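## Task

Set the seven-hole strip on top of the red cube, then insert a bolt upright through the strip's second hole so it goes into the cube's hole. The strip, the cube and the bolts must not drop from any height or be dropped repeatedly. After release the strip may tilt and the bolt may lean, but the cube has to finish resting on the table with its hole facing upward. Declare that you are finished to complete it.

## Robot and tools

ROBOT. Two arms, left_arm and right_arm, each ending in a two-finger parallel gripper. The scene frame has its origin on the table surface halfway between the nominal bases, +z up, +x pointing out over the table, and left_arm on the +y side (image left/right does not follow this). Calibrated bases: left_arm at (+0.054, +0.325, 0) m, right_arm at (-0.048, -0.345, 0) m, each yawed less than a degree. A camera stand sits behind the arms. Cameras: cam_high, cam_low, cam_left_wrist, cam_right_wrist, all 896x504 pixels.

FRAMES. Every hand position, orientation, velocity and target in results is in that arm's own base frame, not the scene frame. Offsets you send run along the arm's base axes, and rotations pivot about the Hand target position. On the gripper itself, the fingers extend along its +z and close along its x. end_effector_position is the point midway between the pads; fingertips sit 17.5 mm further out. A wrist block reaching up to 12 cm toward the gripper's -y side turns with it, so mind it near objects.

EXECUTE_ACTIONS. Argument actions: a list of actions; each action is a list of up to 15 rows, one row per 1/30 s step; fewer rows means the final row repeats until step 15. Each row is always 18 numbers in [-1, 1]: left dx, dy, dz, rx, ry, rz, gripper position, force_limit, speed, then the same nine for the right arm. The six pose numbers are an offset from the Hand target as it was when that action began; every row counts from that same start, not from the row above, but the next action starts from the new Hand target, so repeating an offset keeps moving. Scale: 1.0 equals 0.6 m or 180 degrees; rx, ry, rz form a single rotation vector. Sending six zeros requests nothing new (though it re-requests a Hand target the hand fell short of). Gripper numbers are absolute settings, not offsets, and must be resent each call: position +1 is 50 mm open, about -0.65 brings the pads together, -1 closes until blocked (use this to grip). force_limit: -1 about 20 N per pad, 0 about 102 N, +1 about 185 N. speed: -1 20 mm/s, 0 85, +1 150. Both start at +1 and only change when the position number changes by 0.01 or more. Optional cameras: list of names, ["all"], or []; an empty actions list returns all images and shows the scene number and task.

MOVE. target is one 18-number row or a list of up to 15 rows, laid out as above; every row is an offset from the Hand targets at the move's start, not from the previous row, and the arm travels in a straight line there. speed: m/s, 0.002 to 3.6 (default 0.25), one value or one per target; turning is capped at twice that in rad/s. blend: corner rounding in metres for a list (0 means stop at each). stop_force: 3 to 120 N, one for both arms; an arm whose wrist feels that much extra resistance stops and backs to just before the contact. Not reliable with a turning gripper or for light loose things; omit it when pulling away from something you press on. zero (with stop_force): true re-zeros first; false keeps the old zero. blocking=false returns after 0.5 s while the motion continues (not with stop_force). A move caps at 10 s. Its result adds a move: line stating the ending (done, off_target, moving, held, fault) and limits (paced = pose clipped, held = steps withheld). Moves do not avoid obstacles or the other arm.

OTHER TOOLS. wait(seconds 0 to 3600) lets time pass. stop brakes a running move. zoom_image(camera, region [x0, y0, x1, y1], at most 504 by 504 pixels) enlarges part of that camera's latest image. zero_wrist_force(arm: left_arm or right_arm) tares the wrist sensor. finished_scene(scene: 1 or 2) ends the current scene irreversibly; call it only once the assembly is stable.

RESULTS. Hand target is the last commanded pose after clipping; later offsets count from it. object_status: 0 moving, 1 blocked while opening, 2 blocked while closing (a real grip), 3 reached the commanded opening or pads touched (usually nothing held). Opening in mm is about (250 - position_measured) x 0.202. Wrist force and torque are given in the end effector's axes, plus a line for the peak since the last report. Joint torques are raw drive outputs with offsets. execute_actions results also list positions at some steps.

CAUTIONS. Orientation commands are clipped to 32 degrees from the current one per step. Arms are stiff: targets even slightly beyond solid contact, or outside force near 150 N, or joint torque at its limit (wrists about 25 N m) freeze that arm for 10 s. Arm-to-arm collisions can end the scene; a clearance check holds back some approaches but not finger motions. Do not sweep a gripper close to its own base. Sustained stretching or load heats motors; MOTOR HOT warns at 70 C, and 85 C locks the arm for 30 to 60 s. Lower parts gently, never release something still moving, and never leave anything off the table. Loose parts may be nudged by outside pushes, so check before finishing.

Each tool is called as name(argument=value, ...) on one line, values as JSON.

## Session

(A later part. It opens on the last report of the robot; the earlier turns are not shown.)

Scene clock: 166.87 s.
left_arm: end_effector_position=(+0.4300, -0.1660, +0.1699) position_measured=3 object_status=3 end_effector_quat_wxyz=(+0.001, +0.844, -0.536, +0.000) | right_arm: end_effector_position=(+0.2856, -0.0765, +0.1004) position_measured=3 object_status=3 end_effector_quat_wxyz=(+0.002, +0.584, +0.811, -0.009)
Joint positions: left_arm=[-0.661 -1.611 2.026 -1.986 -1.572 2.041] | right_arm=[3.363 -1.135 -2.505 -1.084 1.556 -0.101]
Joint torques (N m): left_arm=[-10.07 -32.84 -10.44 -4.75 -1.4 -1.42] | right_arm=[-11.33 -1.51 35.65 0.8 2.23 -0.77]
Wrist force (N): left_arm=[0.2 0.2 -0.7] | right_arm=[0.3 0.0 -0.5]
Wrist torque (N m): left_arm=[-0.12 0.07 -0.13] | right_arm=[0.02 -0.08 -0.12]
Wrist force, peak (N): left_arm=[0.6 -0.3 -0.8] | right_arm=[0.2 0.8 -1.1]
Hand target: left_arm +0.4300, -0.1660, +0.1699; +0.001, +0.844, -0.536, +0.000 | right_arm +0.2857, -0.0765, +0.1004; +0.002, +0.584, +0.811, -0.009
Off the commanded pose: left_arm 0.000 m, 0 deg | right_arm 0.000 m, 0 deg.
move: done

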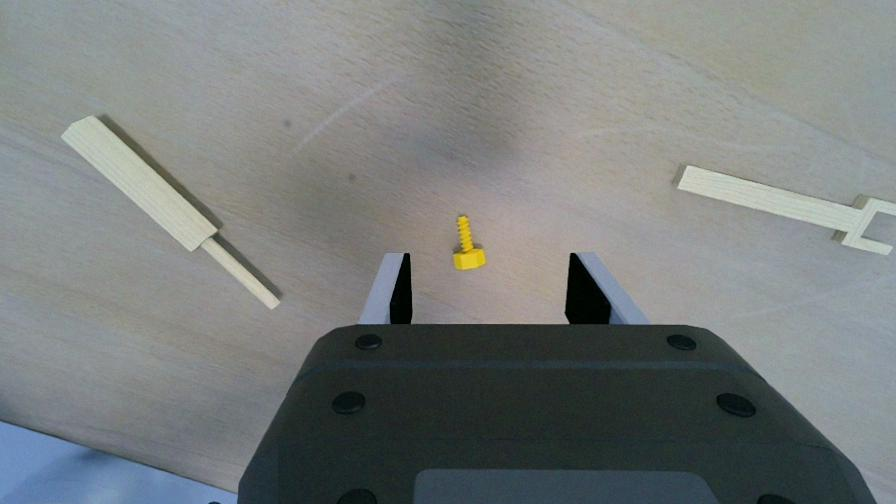

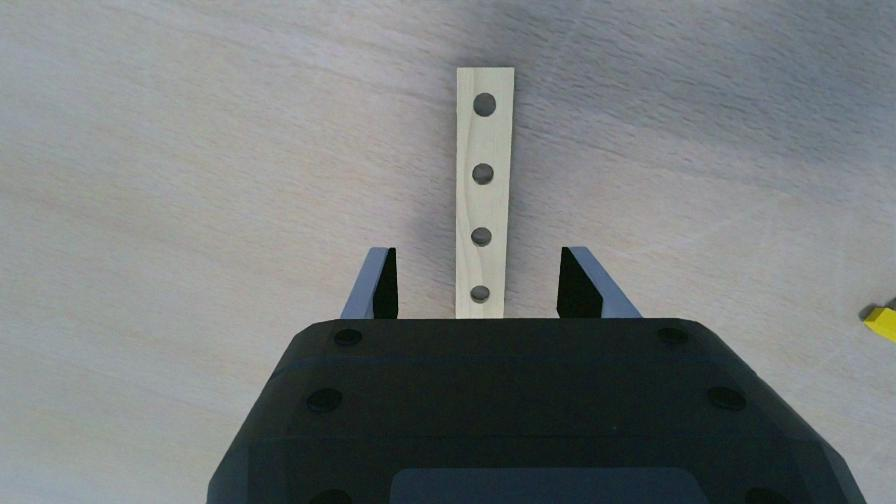

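move(target=[[-0.171,-0.097,-0.117,0,0,0.048,1,0,0,-0.0032,0.0097,-0.05,0,0,0,1,0,0],[-0.171,-0.097,-0.117,0,0,0.048,1,0,0,-0.0032,0.0097,-0.134,0,0,0,1,0,0],[-0.171,-0.097,-0.117,0,0,0.048,1,0,0,-0.0032,0.0097,-0.134,0,0,0,-1,-0.8,-0.8]], speed=[0.3,0.08,0.1])

move(target=[0.028,0.018,-0.059,0.138,-0.208,0,1,0,0,0,0,0.22,0,0,0,-1,-0.8,-0.8], speed=0.15, cameras=["cam_left_wrist","cam_right_wrist"])

Scene clock: 188.20 s.
left_arm: end_effector_position=(+0.3274, -0.2242, +0.0997) position_measured=3 object_status=3 end_effector_quat_wxyz=(+0.001, +0.882, -0.471, +0.000) | right_arm: end_effector_position=(+0.2837, -0.0707, +0.0200) position_measured=136 object_status=2 end_effector_quat_wxyz=(+0.002, +0.584, +0.811, -0.009)
Joint positions: left_arm=[-0.942 -1.68 2.295 -2.186 -1.572 1.609] | right_arm=[3.386 -1.345 -2.654 -0.725 1.556 -0.078]
Joint torques (N m): left_arm=[-9.95 -10.96 -9.52 -4.7 -1.29 -1.55] | right_arm=[-11.57 1.65 28.92 4.57 1.98 -2.29]
Wrist force (N): left_arm=[0.4 -0.4 -0.6] | right_arm=[0.2 0.1 -0.4]
Wrist torque (N m): left_arm=[-0.22 0.04 -0.20] | right_arm=[0.03 -0.06 -0.08]
Wrist force, peak (N): left_arm=[0.1 -3.7 -2.3] | right_arm=[0.1 0.1 -1.7]
Hand target: left_arm +0.3274, -0.2242, +0.0997; +0.001, +0.882, -0.471, +0.000 | right_arm +0.2837, -0.0707, +0.0200; +0.002, +0.584, +0.811, -0.009
Off the commanded pose: left_arm 0.000 m, 0 deg | right_arm 0.000 m, 0 deg.
move: done

Scene clock: 191.27 s.
left_arm: end_effector_position=(+0.3441, -0.2134, +0.0642) position_measured=3 object_status=3 end_effector_quat_wxyz=(-0.336, +0.815, -0.436, +0.181) | right_arm: end_effector_position=(+0.2838, -0.0707, +0.1520) position_measured=136 object_status=2 end_effector_quat_wxyz=(+0.002, +0.584, +0.811, -0.009)
Joint positions: left_arm=[-1.393 -1.567 2.45 -2.078 -0.866 1.019] | right_arm=[3.386 -1.047 -2.401 -1.275 1.556 -0.078]
Joint torques (N m): left_arm=[13.1 -25.28 -26.13 -3.92 1.18 0.78] | right_arm=[8.57 -4.94 16.08 4.37 -2.37 2.24]
Wrist force (N): left_arm=[0.1 1.0 0.9] | right_arm=[0.4 0.2 -0.2]
Wrist torque (N m): left_arm=[0.24 0.08 0.02] | right_arm=[0.05 -0.08 -0.05]
Wrist force, peak (N): left_arm=[0.6 1.9 0.7] | right_arm=[0.3 0.2 -1.0]
Hand target: left_arm +0.3442, -0.2134, +0.0643; -0.336, +0.815, -0.435, +0.181 | right_arm +0.2837, -0.0707, +0.1520; +0.002, +0.584, +0.811, -0.009
Off the commanded pose: left_arm 0.000 m, 0 deg | right_arm 0.000 m, 0 deg.
move: done

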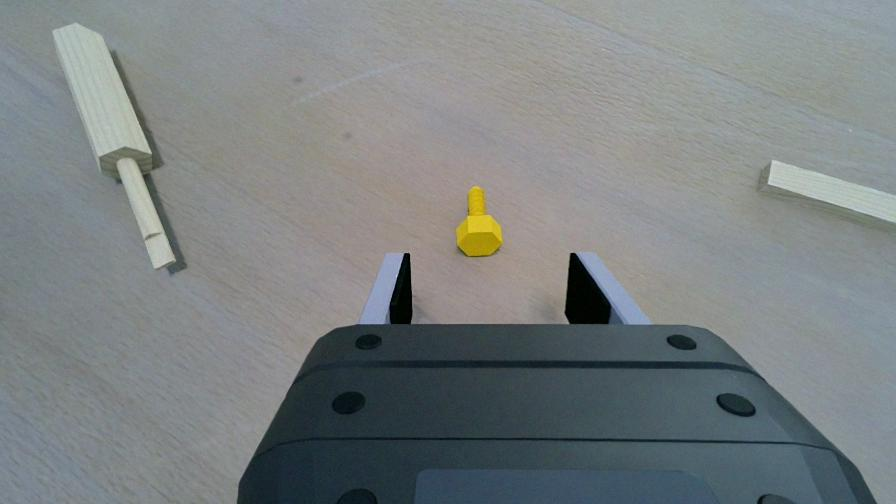

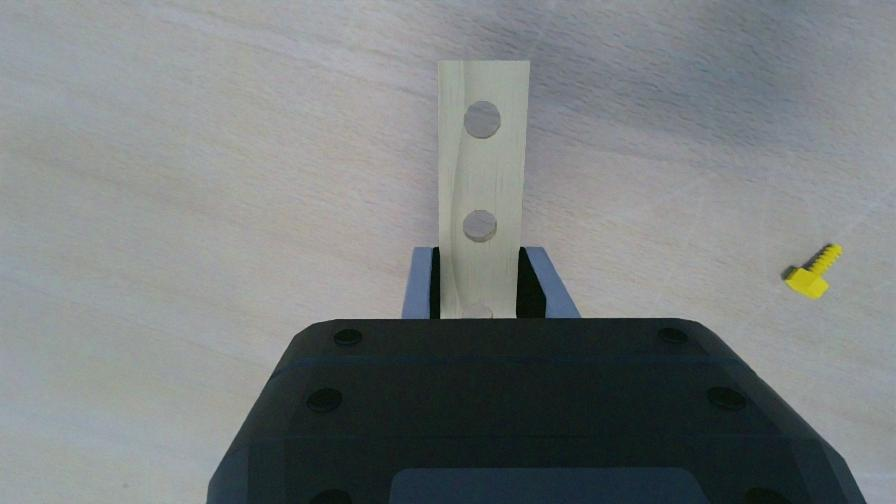

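move(target=[0.0346,0.0262,-0.068,0,0,0,1,0,0,0,0,0,0,0,0,-1,-0.8,-0.8], speed=0.08, stop_force=8, cameras=["cam_left_wrist"])

Scene clock: 204.57 s.
left_arm: end_effector_position=(+0.3650, -0.1977, +0.0235) position_measured=3 object_status=3 end_effector_quat_wxyz=(-0.336, +0.815, -0.435, +0.181) | right_arm: end_effector_position=(+0.2837, -0.0707, +0.1520) position_measured=136 object_status=2 end_effector_quat_wxyz=(+0.002, +0.584, +0.811, -0.009)
Joint positions: left_arm=[-1.324 -1.429 2.503 -2.325 -0.843 1.105] | right_arm=[3.386 -1.047 -2.401 -1.275 1.556 -0.078]
Joint torques (N m): left_arm=[-10.09 -20.17 -24.15 -3.91 0.1 -1.47] | right_arm=[-4.44 -4.53 15.73 1.91 -2.28 1.48]
Wrist force (N): left_arm=[0.1 1.1 0.4] | right_arm=[0.4 0.2 -0.2]
Wrist torque (N m): left_arm=[0.22 0.08 0.15] | right_arm=[0.04 -0.09 -0.06]
Wrist force, peak (N): left_arm=[0.2 1.2 1.8] | right_arm=[0.4 0.2 -0.5]
Hand target: left_arm +0.3650, -0.1977, +0.0235; -0.336, +0.815, -0.435, +0.181 | right_arm +0.2837, -0.0707, +0.1520; +0.002, +0.584, +0.811, -0.009
Off the commanded pose: left_arm 0.000 m, 0 deg | right_arm 0.000 m, 0 deg.
move: done

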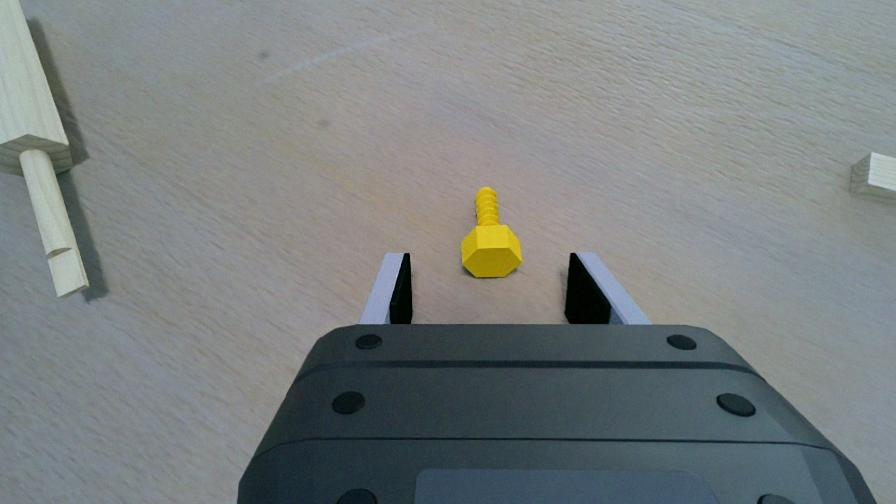

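move(target=[[0.0104,0.0069,-0.001,0,0,0,1,0,0,0,0,0,0,0,0,-1,-0.8,-0.8],[0.0104,0.0069,-0.001,0,0,0,-1,-0.8,-1,0,0,0,0,0,0,-1,-0.8,-0.8]], speed=0.05)

wait(seconds=0.6)

move(target=[0,0,0.2,0,0,0,-1,-0.8,-1,0,0,0,0,0,0,-1,-0.8,-0.8], speed=0.15, cameras=["cam_left_wrist"])

zoom_image(camera="cam_left_wrist", region=[410, 175, 570, 335])

Scene clock: 213.47 s.
left_arm: end_effector_position=(+0.3712, -0.1935, +0.0229) position_measured=174 object_status=0 end_effector_quat_wxyz=(-0.336, +0.815, -0.435, +0.181) | right_arm: end_effector_position=(+0.2837, -0.0707, +0.1520) position_measured=136 object_status=2 end_effector_quat_wxyz=(+0.002, +0.584, +0.811, -0.009)
Joint positions: left_arm=[-1.304 -1.422 2.506 -2.353 -0.836 1.132] | right_arm=[3.386 -1.047 -2.401 -1.275 1.556 -0.078]
Joint torques (N m): left_arm=[-9.79 -30.06 -5.99 -3.36 0.1 1.62] | right_arm=[-9.16 -4.11 15.2 3.64 -2.01 0.74]
Wrist force (N): left_arm=[0.3 0.9 0.6] | right_arm=[0.3 0.1 -0.3]
Wrist torque (N m): left_arm=[0.20 0.05 0.14] | right_arm=[0.03 -0.07 -0.05]
Wrist force, peak (N): left_arm=[0.7 1.1 0.7] | right_arm=[0.3 0.3 -0.5]
Hand target: left_arm +0.3712, -0.1936, +0.0229; -0.336, +0.815, -0.435, +0.181 | right_arm +0.2837, -0.0707, +0.1520; +0.002, +0.584, +0.811, -0.009
Off the commanded pose: left_arm 0.000 m, 0 deg | right_arm 0.000 m, 0 deg.
move: done

Scene clock: 214.07 s.
left_arm: end_effector_position=(+0.3712, -0.1935, +0.0229) position_measured=174 object_status=2 end_effector_quat_wxyz=(-0.336, +0.815, -0.435, +0.181) | right_arm: end_effector_position=(+0.2837, -0.0707, +0.1520) position_measured=136 object_status=2 end_effector_quat_wxyz=(+0.002, +0.584, +0.811, -0.009)
Joint positions: left_arm=[-1.304 -1.422 2.506 -2.353 -0.836 1.132] | right_arm=[3.386 -1.047 -2.401 -1.275 1.556 -0.078]
Joint torques (N m): left_arm=[-10.63 -29.6 -7.98 -3.44 0.21 1.69] | right_arm=[-8.24 -4.35 15.55 3.98 -2.09 0.43]
Wrist force (N): left_arm=[0.3 0.9 0.6] | right_arm=[0.3 0.2 -0.3]
Wrist torque (N m): left_arm=[0.21 0.06 0.15] | right_arm=[0.05 -0.08 -0.06]
Wrist force, peak (N): left_arm=[0.3 1.2 0.6] | right_arm=[0.2 0.3 -0.4]
Hand target: left_arm +0.3712, -0.1936, +0.0229; -0.336, +0.815, -0.435, +0.181 | right_arm +0.2837, -0.0707, +0.1520; +0.002, +0.584, +0.811, -0.009
Tool commands: left_gripper/position=-1.0 left_gripper/force_limit=-0.8 left_gripper/speed=-1.0 right_gripper/position=-1.0 right_gripper/force_limit=-0.8 right_gripper/speed=-0.8
Off the commanded pose: left_arm 0.000 m, 0 deg | right_arm 0.000 m, 0 deg.
wait: 0.60 s; at rest by 0.17 s

Scene clock: 215.33 s.
left_arm: end_effector_position=(+0.3712, -0.1936, +0.1429) position_measured=174 object_status=2 end_effector_quat_wxyz=(-0.336, +0.815, -0.435, +0.181) | right_arm: end_effector_position=(+0.2837, -0.0707, +0.1520) position_measured=136 object_status=2 end_effector_quat_wxyz=(+0.002, +0.584, +0.811, -0.009)
Joint positions: left_arm=[-1.304 -1.748 2.358 -1.879 -0.837 1.131] | right_arm=[3.386 -1.047 -2.401 -1.275 1.556 -0.078]
Joint torques (N m): left_arm=[-1.26 -18.05 -10.33 -1.28 1.19 1.73] | right_arm=[-8.74 -2.9 14.9 4.31 -2.09 0.57]
Wrist force (N): left_arm=[0.4 0.8 0.9] | right_arm=[0.1 0.1 -0.4]
Wrist torque (N m): left_arm=[0.20 0.02 0.15] | right_arm=[0.02 -0.04 -0.06]
Wrist force, peak (N): left_arm=[-0.1 2.9 2.2] | right_arm=[0.5 0.2 -0.3]
Hand target: left_arm +0.3712, -0.1936, +0.1429; -0.336, +0.815, -0.435, +0.181 | right_arm +0.2837, -0.0707, +0.1520; +0.002, +0.584, +0.811, -0.009
Off the commanded pose: left_arm 0.000 m, 0 deg | right_arm 0.000 m, 0 deg.
move: done

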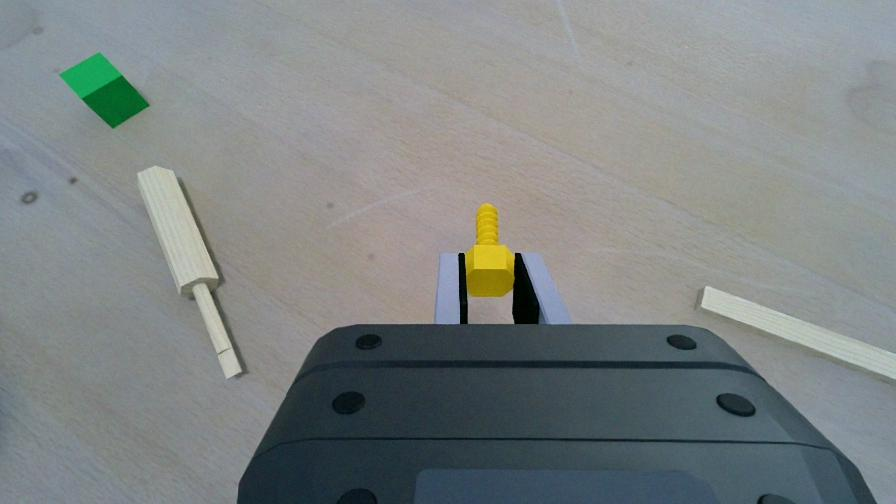

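Scaled by 3.150 from the camera's image (finer frame: 1280x720).

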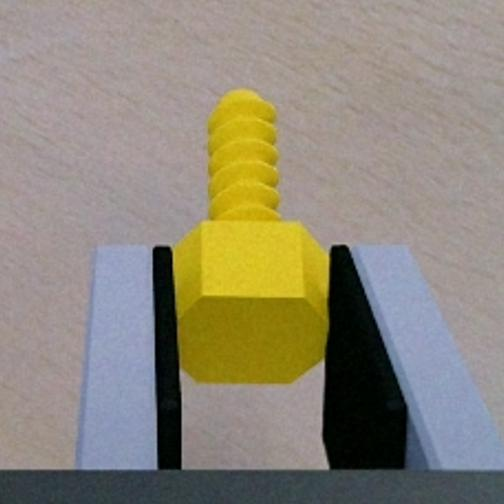

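move(target=[-0.085,-0.124,0.1,-0.25,0.377,0,-1,-0.8,-1,0,0,0,0,0,0,-1,-0.8,-0.8], speed=0.3)

move(target=[0,0,0,0,0,0,-1,-0.8,-1,0.19,0.5,-0.08,0,0,0.397,-1,-0.8,-0.8], speed=0.25, cameras=["all"])

Scene clock: 226.47 s.
left_arm: end_effector_position=(+0.3203, -0.2679, +0.2029) position_measured=174 object_status=2 end_effector_quat_wxyz=(+0.276, +0.838, -0.447, -0.149) | right_arm: end_effector_position=(+0.2837, -0.0707, +0.1520) position_measured=136 object_status=2 end_effector_quat_wxyz=(+0.002, +0.584, +0.811, -0.009)
Joint positions: left_arm=[-0.665 -1.552 1.955 -1.745 -2.172 1.958] | right_arm=[3.386 -1.047 -2.401 -1.275 1.556 -0.078]
Joint torques (N m): left_arm=[-9.92 -32.1 -10.13 -3.61 -2.44 -0.31] | right_arm=[-8.57 -3.61 14.42 4.57 -1.71 -0.52]
Wrist force (N): left_arm=[-0.1 -0.3 -2.1] | right_arm=[0.2 0.1 -0.5]
Wrist torque (N m): left_arm=[-0.46 0.21 -0.33] | right_arm=[0.04 -0.07 -0.06]
Wrist force, peak (N): left_arm=[0.5 1.9 1.4] | right_arm=[0.2 0.3 -0.5]
Hand target: left_arm +0.3202, -0.2680, +0.2029; +0.276, +0.838, -0.447, -0.149 | right_arm +0.2837, -0.0707, +0.1520; +0.002, +0.584, +0.811, -0.009
Off the commanded pose: left_arm 0.000 m, 0 deg | right_arm 0.000 m, 0 deg.
move: done

Scene clock: 229.43 s.
left_arm: end_effector_position=(+0.3202, -0.2680, +0.2029) position_measured=174 object_status=2 end_effector_quat_wxyz=(+0.276, +0.838, -0.447, -0.149) | right_arm: end_effector_position=(+0.3977, +0.2294, +0.1040) position_measured=136 object_status=2 end_effector_quat_wxyz=(+0.007, +0.001, +1.000, -0.006)
Joint positions: left_arm=[-0.665 -1.552 1.955 -1.745 -2.172 1.958] | right_arm=[3.97 -1.609 -2.141 -0.962 1.552 -0.741]
Joint torques (N m): left_arm=[-9.79 -35.5 -10.63 -1.2 -2.68 1.74] | right_arm=[-10.81 22.33 13.25 0.82 2.28 0.6]
Wrist force (N): left_arm=[-0.2 -0.3 -1.9] | right_arm=[0.1 0.0 -0.4]
Wrist torque (N m): left_arm=[-0.44 0.22 -0.32] | right_arm=[0.03 -0.03 -0.12]
Wrist force, peak (N): left_arm=[-0.3 -0.2 -2.3] | right_arm=[-0.4 2.0 0.0]
Hand target: left_arm +0.3202, -0.2680, +0.2029; +0.276, +0.838, -0.447, -0.149 | right_arm +0.3977, +0.2293, +0.1040; +0.007, +0.001, +1.000, -0.006
Off the commanded pose: left_arm 0.000 m, 0 deg | right_arm 0.000 m, 0 deg.
move: done

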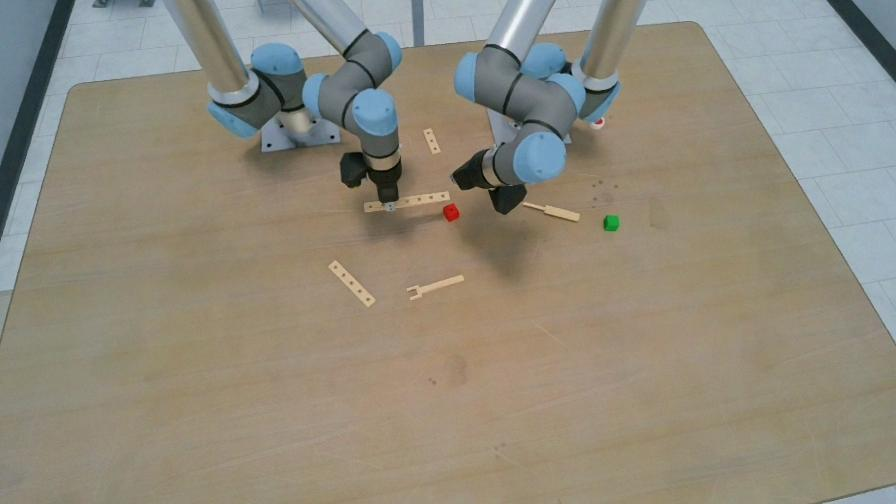

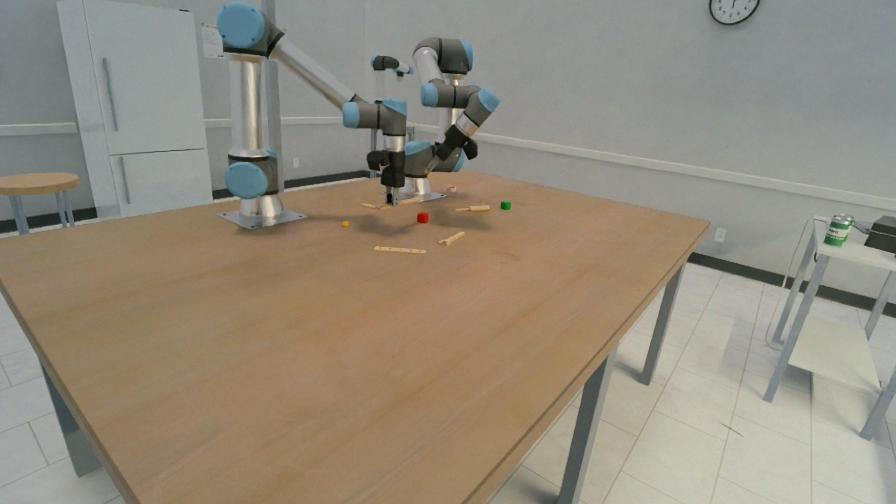

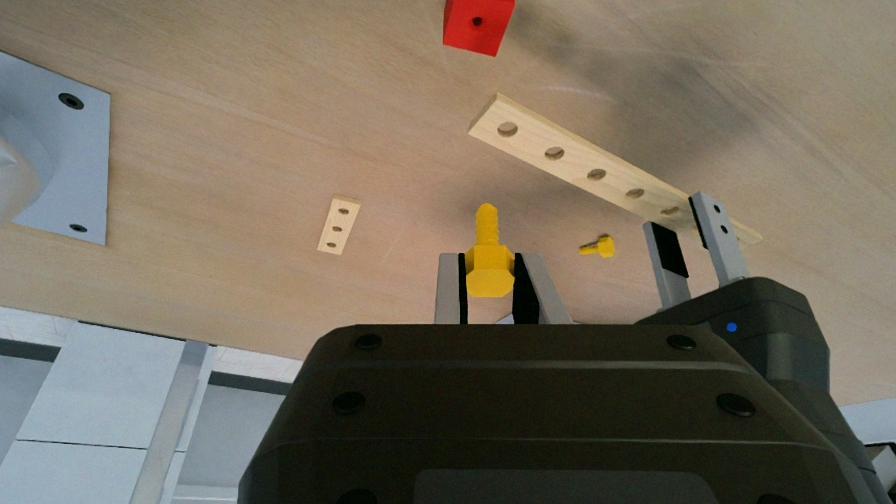

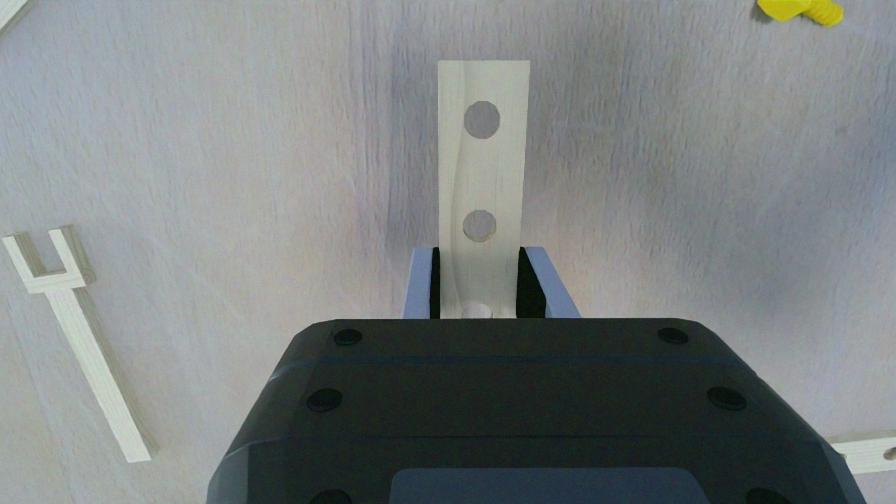

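move(target=[0,0,0,0,0,0,-1,-0.8,-1,0.012,0.055,-0.063,0,0,0,-1,-0.8,-0.8], speed=0.1, cameras=["cam_high","cam_left_wrist"])

zoom_image(camera="cam_high", region=[380, 180, 480, 230])

Scene clock: 245.90 s.
left_arm: end_effector_position=(+0.3202, -0.2680, +0.2029) position_measured=174 object_status=2 end_effector_quat_wxyz=(+0.276, +0.838, -0.447, -0.149) | right_arm: end_effector_position=(+0.4050, +0.2625, +0.0663) position_measured=136 object_status=2 end_effector_quat_wxyz=(+0.007, +0.000, +1.000, -0.006)
Joint positions: left_arm=[-0.665 -1.552 1.955 -1.745 -2.172 1.958] | right_arm=[4.007 -1.728 -2.128 -0.857 1.552 -0.704]
Joint torques (N m): left_arm=[-9.98 -34.66 -10.68 -1.28 -2.43 1.67] | right_arm=[-11.57 27.82 11.34 1.38 0.71 -2.15]
Wrist force (N): left_arm=[-0.2 -0.1 -1.8] | right_arm=[0.1 -0.1 -0.4]
Wrist torque (N m): left_arm=[-0.41 0.23 -0.33] | right_arm=[0.01 -0.04 -0.09]
Wrist force, peak (N): left_arm=[-0.1 -0.8 -2.2] | right_arm=[0.2 -1.4 -1.6]
Hand target: left_arm +0.3202, -0.2680, +0.2029; +0.276, +0.838, -0.447, -0.149 | right_arm +0.4049, +0.2623, +0.0662; +0.007, +0.001, +1.000, -0.006
Off the commanded pose: left_arm 0.000 m, 0 deg | right_arm 0.000 m, 0 deg.
move: done

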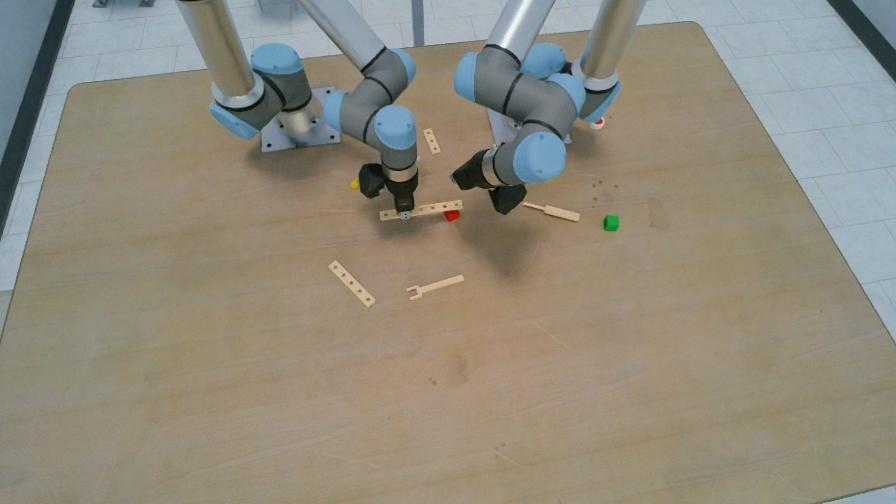

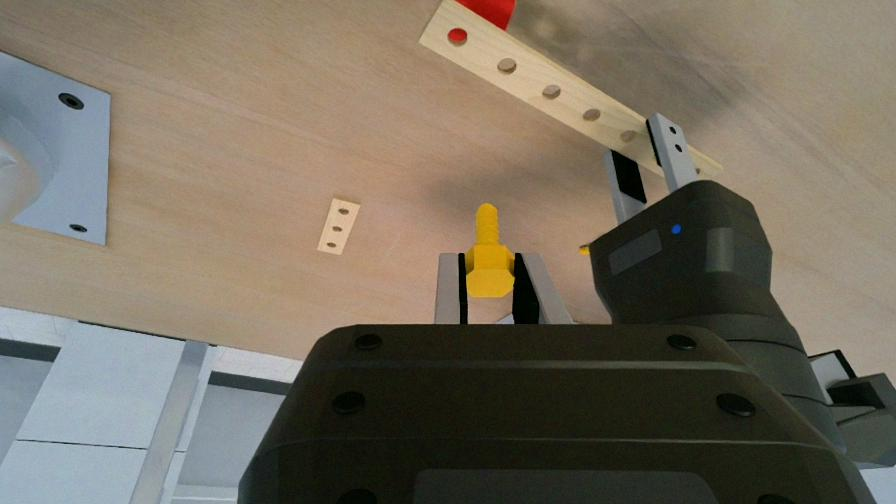

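Scaled by 5.040 from the camera's image (finer frame: 1280x720).

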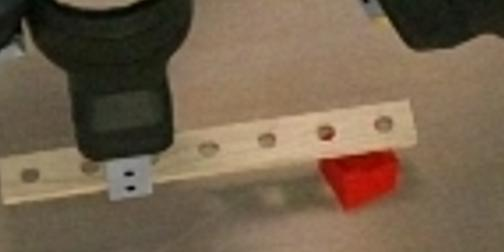

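move(target=[0.042,0.028,0,0,0,0,-1,-0.8,-1,0.004,0.034,0,0,0,0,-1,-0.8,-0.8], speed=0.1, cameras=["cam_high","cam_left_wrist"])

zoom_image(camera="cam_high", region=[420, 180, 490, 230])

zoom_image(camera="cam_left_wrist", region=[400, 0, 560, 160])

Scene clock: 253.60 s.
left_arm: end_effector_position=(+0.3455, -0.2511, +0.2029) position_measured=174 object_status=2 end_effector_quat_wxyz=(+0.276, +0.838, -0.447, -0.149) | right_arm: end_effector_position=(+0.4073, +0.2828, +0.0662) position_measured=136 object_status=2 end_effector_quat_wxyz=(+0.007, +0.000, +1.000, -0.006)
Joint positions: left_arm=[-0.605 -1.511 1.902 -1.693 -2.157 2.028] | right_arm=[4.031 -1.757 -2.092 -0.865 1.552 -0.681]
Joint torques (N m): left_arm=[-10.05 -35.94 -12.16 -4.44 -2.55 -1.56] | right_arm=[-11.36 36.41 10.89 4.16 0.02 -2.01]
Wrist force (N): left_arm=[-0.4 -0.3 -1.9] | right_arm=[0.3 0.0 -0.2]
Wrist torque (N m): left_arm=[-0.46 0.25 -0.33] | right_arm=[0.04 -0.07 -0.08]
Wrist force, peak (N): left_arm=[-0.2 -1.8 -2.9] | right_arm=[0.1 -1.4 -0.3]
Hand target: left_arm +0.3454, -0.2512, +0.2029; +0.276, +0.838, -0.447, -0.149 | right_arm +0.4073, +0.2827, +0.0662; +0.007, +0.001, +1.000, -0.006
Off the commanded pose: left_arm 0.000 m, 0 deg | right_arm 0.000 m, 0 deg.
move: done

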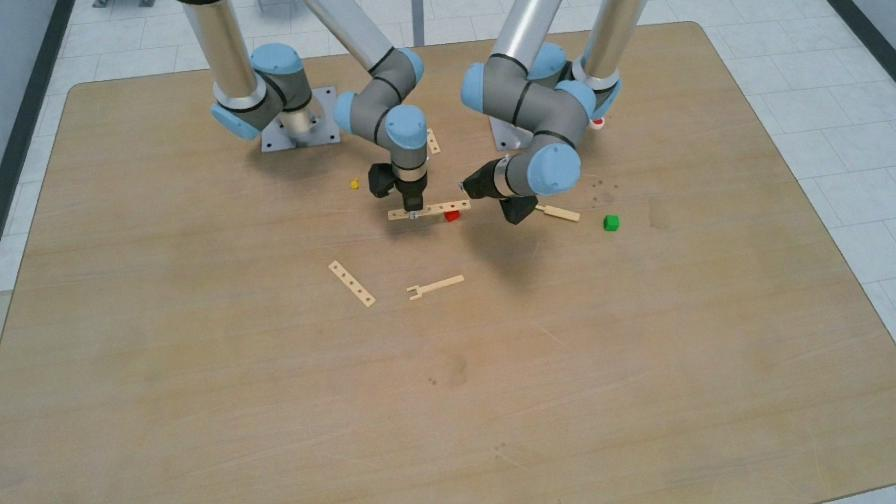

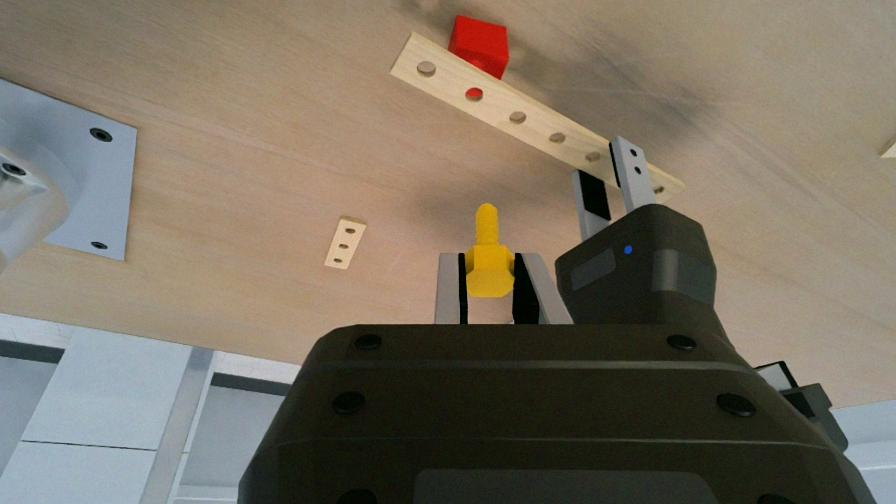

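Scaled by 7.200 from the camera's image (finer frame: 1280x720).

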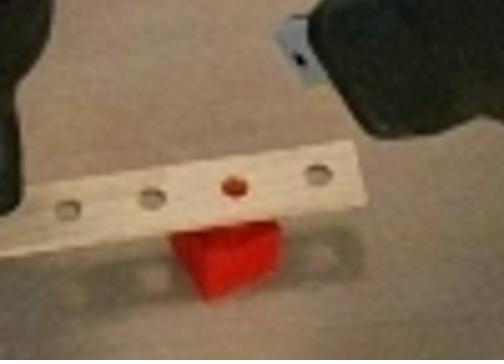

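Scaled by 3.150 from the camera's image (finer frame: 1280x720).

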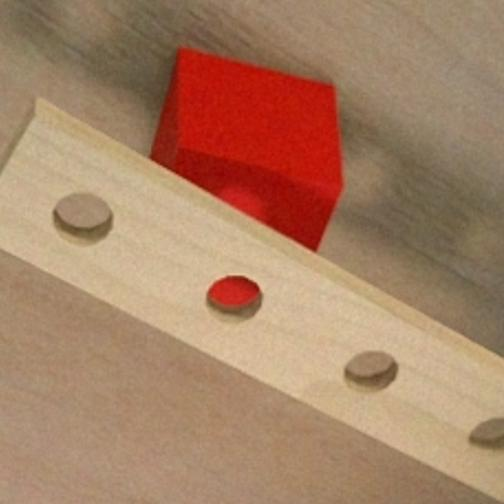

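move(target=[[0,0,0,0,0,0,-1,-0.8,-1,0.0025,0,-0.01,0,0,0,-1,-0.8,-0.8],[0,0,0,0,0,0,-1,-0.8,-1,0.0025,0,-0.0262,0,0,0,-1,-0.8,-0.8]], speed=[0.05,0.02], stop_force=3, cameras=["cam_high","cam_left_wrist"])

zoom_image(camera="cam_high", region=[435, 190, 475, 230])

zoom_image(camera="cam_left_wrist", region=[420, 20, 520, 120])

Scene clock: 269.27 s.
left_arm: end_effector_position=(+0.3454, -0.2511, +0.2029) position_measured=174 object_status=2 end_effector_quat_wxyz=(+0.276, +0.838, -0.447, -0.149) | right_arm: end_effector_position=(+0.4088, +0.2827, +0.0504) position_measured=136 object_status=2 end_effector_quat_wxyz=(+0.007, +0.001, +1.000, -0.006)
Joint positions: left_arm=[-0.605 -1.511 1.902 -1.693 -2.157 2.028] | right_arm=[4.028 -1.788 -2.106 -0.82 1.552 -0.683]
Joint torques (N m): left_arm=[-9.89 -36.04 -11.07 -2.91 -2.48 0.28] | right_arm=[10.53 37.52 31.62 0.83 2.01 1.96]
Wrist force (N): left_arm=[-0.1 -0.3 -1.9] | right_arm=[0.3 0.0 -0.1]
Wrist torque (N m): left_arm=[-0.45 0.21 -0.33] | right_arm=[0.04 -0.07 0.09]
Wrist force, peak (N): left_arm=[-0.3 -0.4 -2.4] | right_arm=[0.2 0.2 -1.0]
Hand target: left_arm +0.3454, -0.2512, +0.2029; +0.276, +0.838, -0.447, -0.149 | right_arm +0.4088, +0.2827, +0.0504; +0.007, +0.001, +1.000, -0.006
Off the commanded pose: left_arm 0.000 m, 0 deg | right_arm 0.000 m, 0 deg.
move: done

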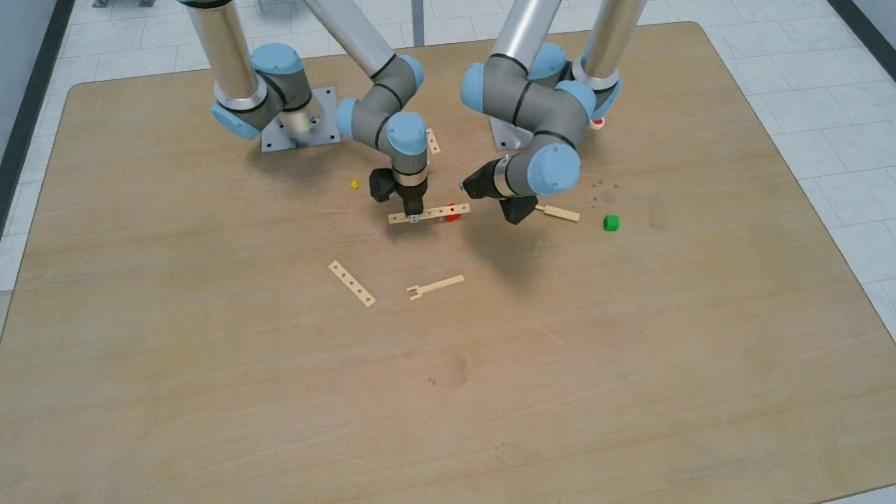

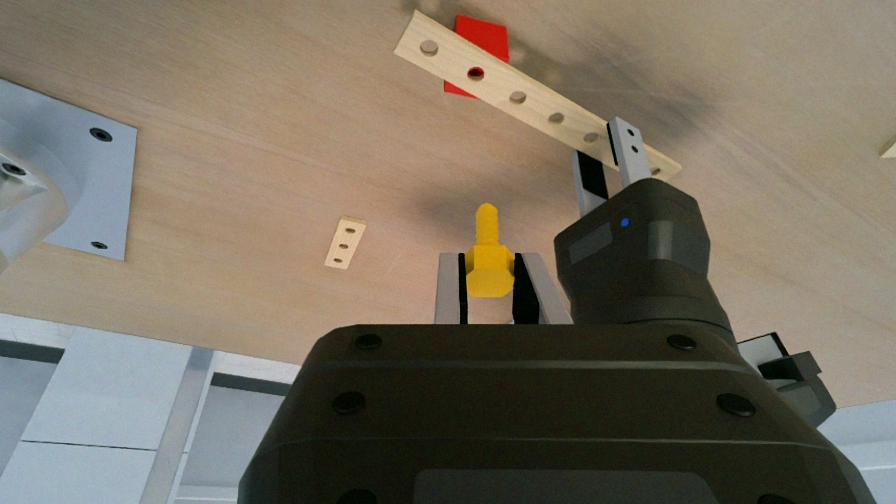

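Scaled by 12.600 from the camera's image (finer frame: 1280x720).

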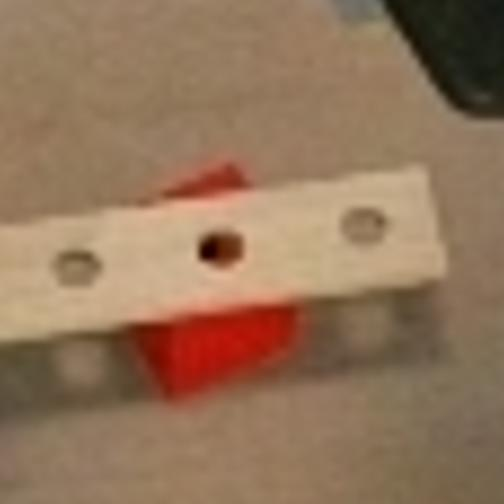

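Scaled by 5.040 from the camera's image (finer frame: 1280x720).

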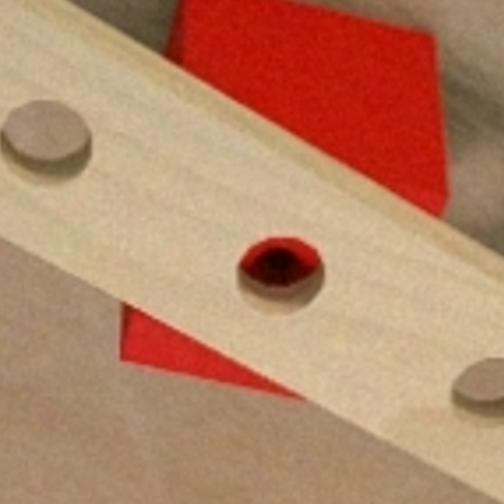

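move(target=[0.0,0,0,0,0,0,-1,-0.8,-1,-0.003,-0.0032,0.001,0,0,0,-1,-0.8,-0.8], speed=0.02)

move(target=[-0.053,-0.035,-0.1,0,0,0,-1,-0.8,-1,0,0,0,0,0,0,-1,-0.8,-0.8], speed=0.1, cameras=["cam_high","cam_left_wrist","cam_low"])

zoom_image(camera="cam_left_wrist", region=[420, 90, 560, 230])

zoom_image(camera="cam_low", region=[390, 180, 450, 240])

zoom_image(camera="cam_high", region=[435, 180, 475, 230])

Scene clock: 278.77 s.
left_arm: end_effector_position=(+0.3454, -0.2512, +0.2029) position_measured=174 object_status=2 end_effector_quat_wxyz=(+0.276, +0.838, -0.447, -0.149) | right_arm: end_effector_position=(+0.4070, +0.2807, +0.0510) position_measured=136 object_status=2 end_effector_quat_wxyz=(+0.007, +0.001, +1.000, -0.006)
Joint positions: left_arm=[-0.605 -1.511 1.902 -1.693 -2.157 2.028] | right_arm=[4.029 -1.781 -2.112 -0.82 1.552 -0.683]
Joint torques (N m): left_arm=[-9.65 -35.98 -10.68 -4.23 -2.26 -1.49] | right_arm=[9.12 23.93 32.21 0.87 1.55 1.91]
Wrist force (N): left_arm=[0.0 -0.4 -2.2] | right_arm=[0.2 0.2 -0.2]
Wrist torque (N m): left_arm=[-0.47 0.20 -0.33] | right_arm=[0.07 -0.06 0.04]
Wrist force, peak (N): left_arm=[-0.1 -0.3 -2.4] | right_arm=[-0.1 0.6 -0.4]
Hand target: left_arm +0.3454, -0.2512, +0.2029; +0.276, +0.838, -0.447, -0.149 | right_arm +0.4070, +0.2808, +0.0510; +0.007, +0.001, +1.000, -0.006
Off the commanded pose: left_arm 0.000 m, 0 deg | right_arm 0.000 m, 0 deg.
move: done

Scene clock: 279.93 s.
left_arm: end_effector_position=(+0.3135, -0.2722, +0.1428) position_measured=174 object_status=2 end_effector_quat_wxyz=(+0.276, +0.838, -0.447, -0.149) | right_arm: end_effector_position=(+0.4070, +0.2808, +0.0510) position_measured=136 object_status=2 end_effector_quat_wxyz=(+0.007, +0.001, +1.000, -0.006)
Joint positions: left_arm=[-0.681 -1.489 2.064 -1.928 -2.175 1.939] | right_arm=[4.029 -1.781 -2.112 -0.82 1.552 -0.683]
Joint torques (N m): left_arm=[13.36 -35.66 -30.11 -2.59 -0.13 1.51] | right_arm=[3.23 24.63 32.73 1.69 1.63 0.17]
Wrist force (N): left_arm=[0.2 -0.2 -2.1] | right_arm=[0.2 0.1 -0.3]
Wrist torque (N m): left_arm=[-0.44 0.17 -0.45] | right_arm=[0.04 -0.06 0.04]
Wrist force, peak (N): left_arm=[-0.2 -0.2 -3.6] | right_arm=[0.3 0.4 -0.2]
Hand target: left_arm +0.3136, -0.2722, +0.1429; +0.276, +0.838, -0.447, -0.149 | right_arm +0.4070, +0.2808, +0.0510; +0.007, +0.001, +1.000, -0.006
Off the commanded pose: left_arm 0.000 m, 0 deg | right_arm 0.000 m, 0 deg.
move: done
Images, in order (width x height): cam_high 896x504, cam_low 896x504, cam_left_wrist 896x504.

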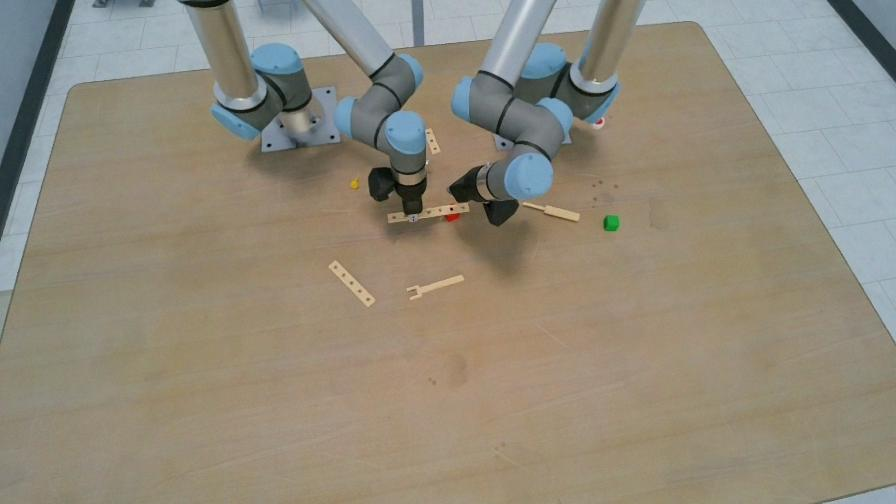

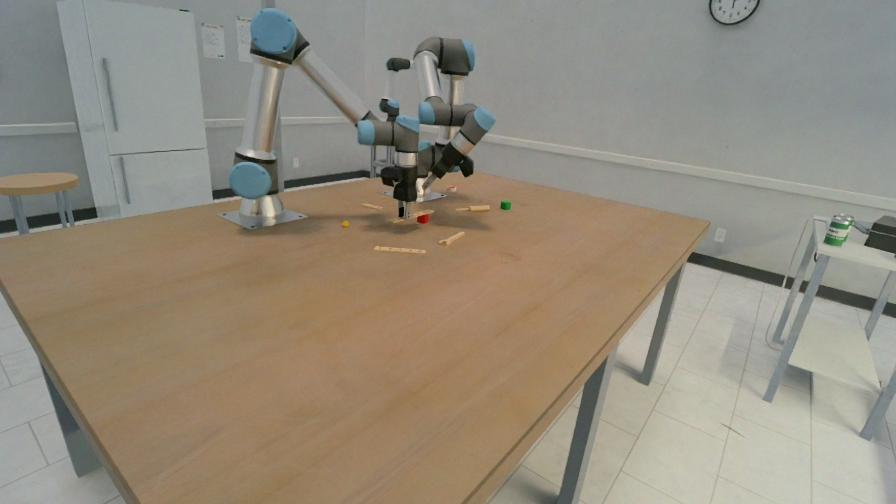

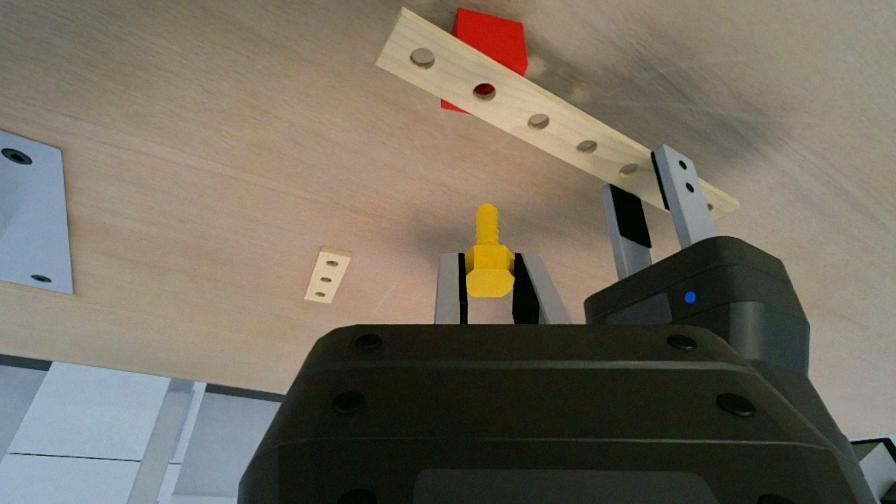

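Scaled by 3.600 from the camera's image (finer frame: 1280x720).

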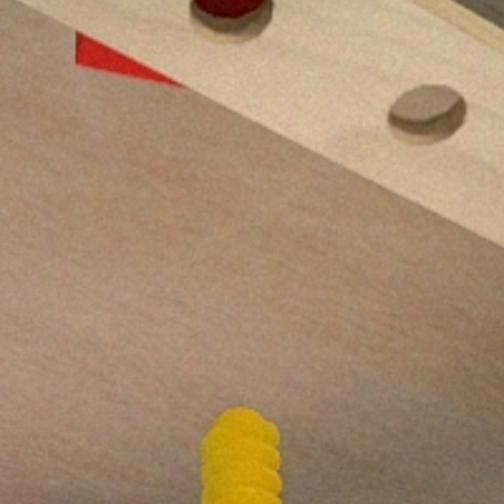

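Scaled by 8.400 from the camera's image (finer frame: 1280x720).

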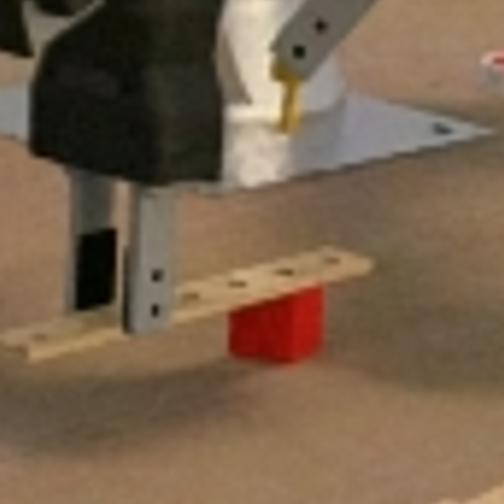

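Scaled by 10.080 from the camera's image (finer frame: 1280x720).

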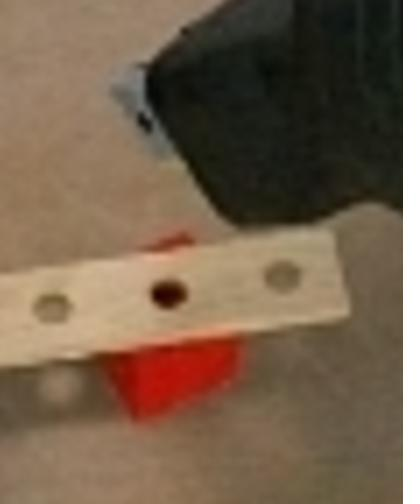

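zoom_image(camera="cam_left_wrist", region=[450, 60, 520, 130])

zoom_image(camera="cam_low", region=[415, 180, 440, 205])

Scaled by 7.200 from the camera's image (finer frame: 1280x720).

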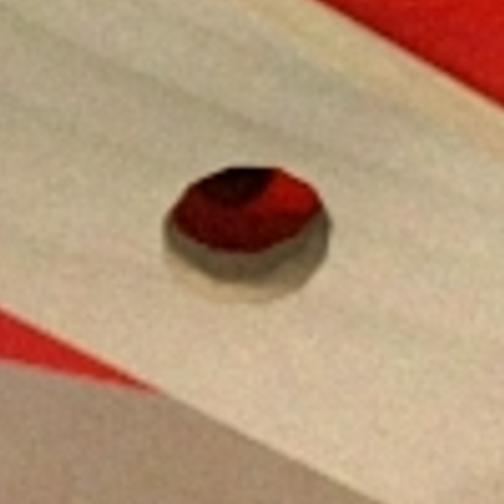

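Scaled by 20.160 from the camera's image (finer frame: 1280x720).

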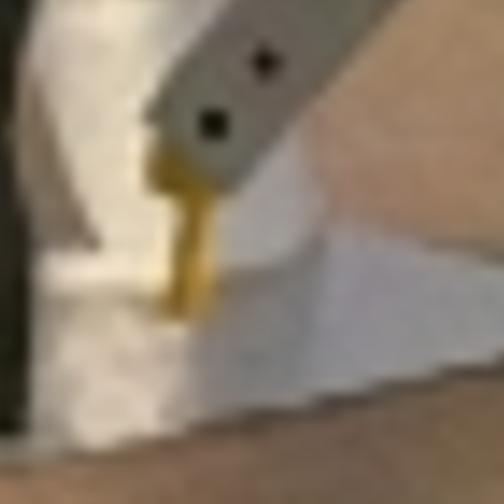

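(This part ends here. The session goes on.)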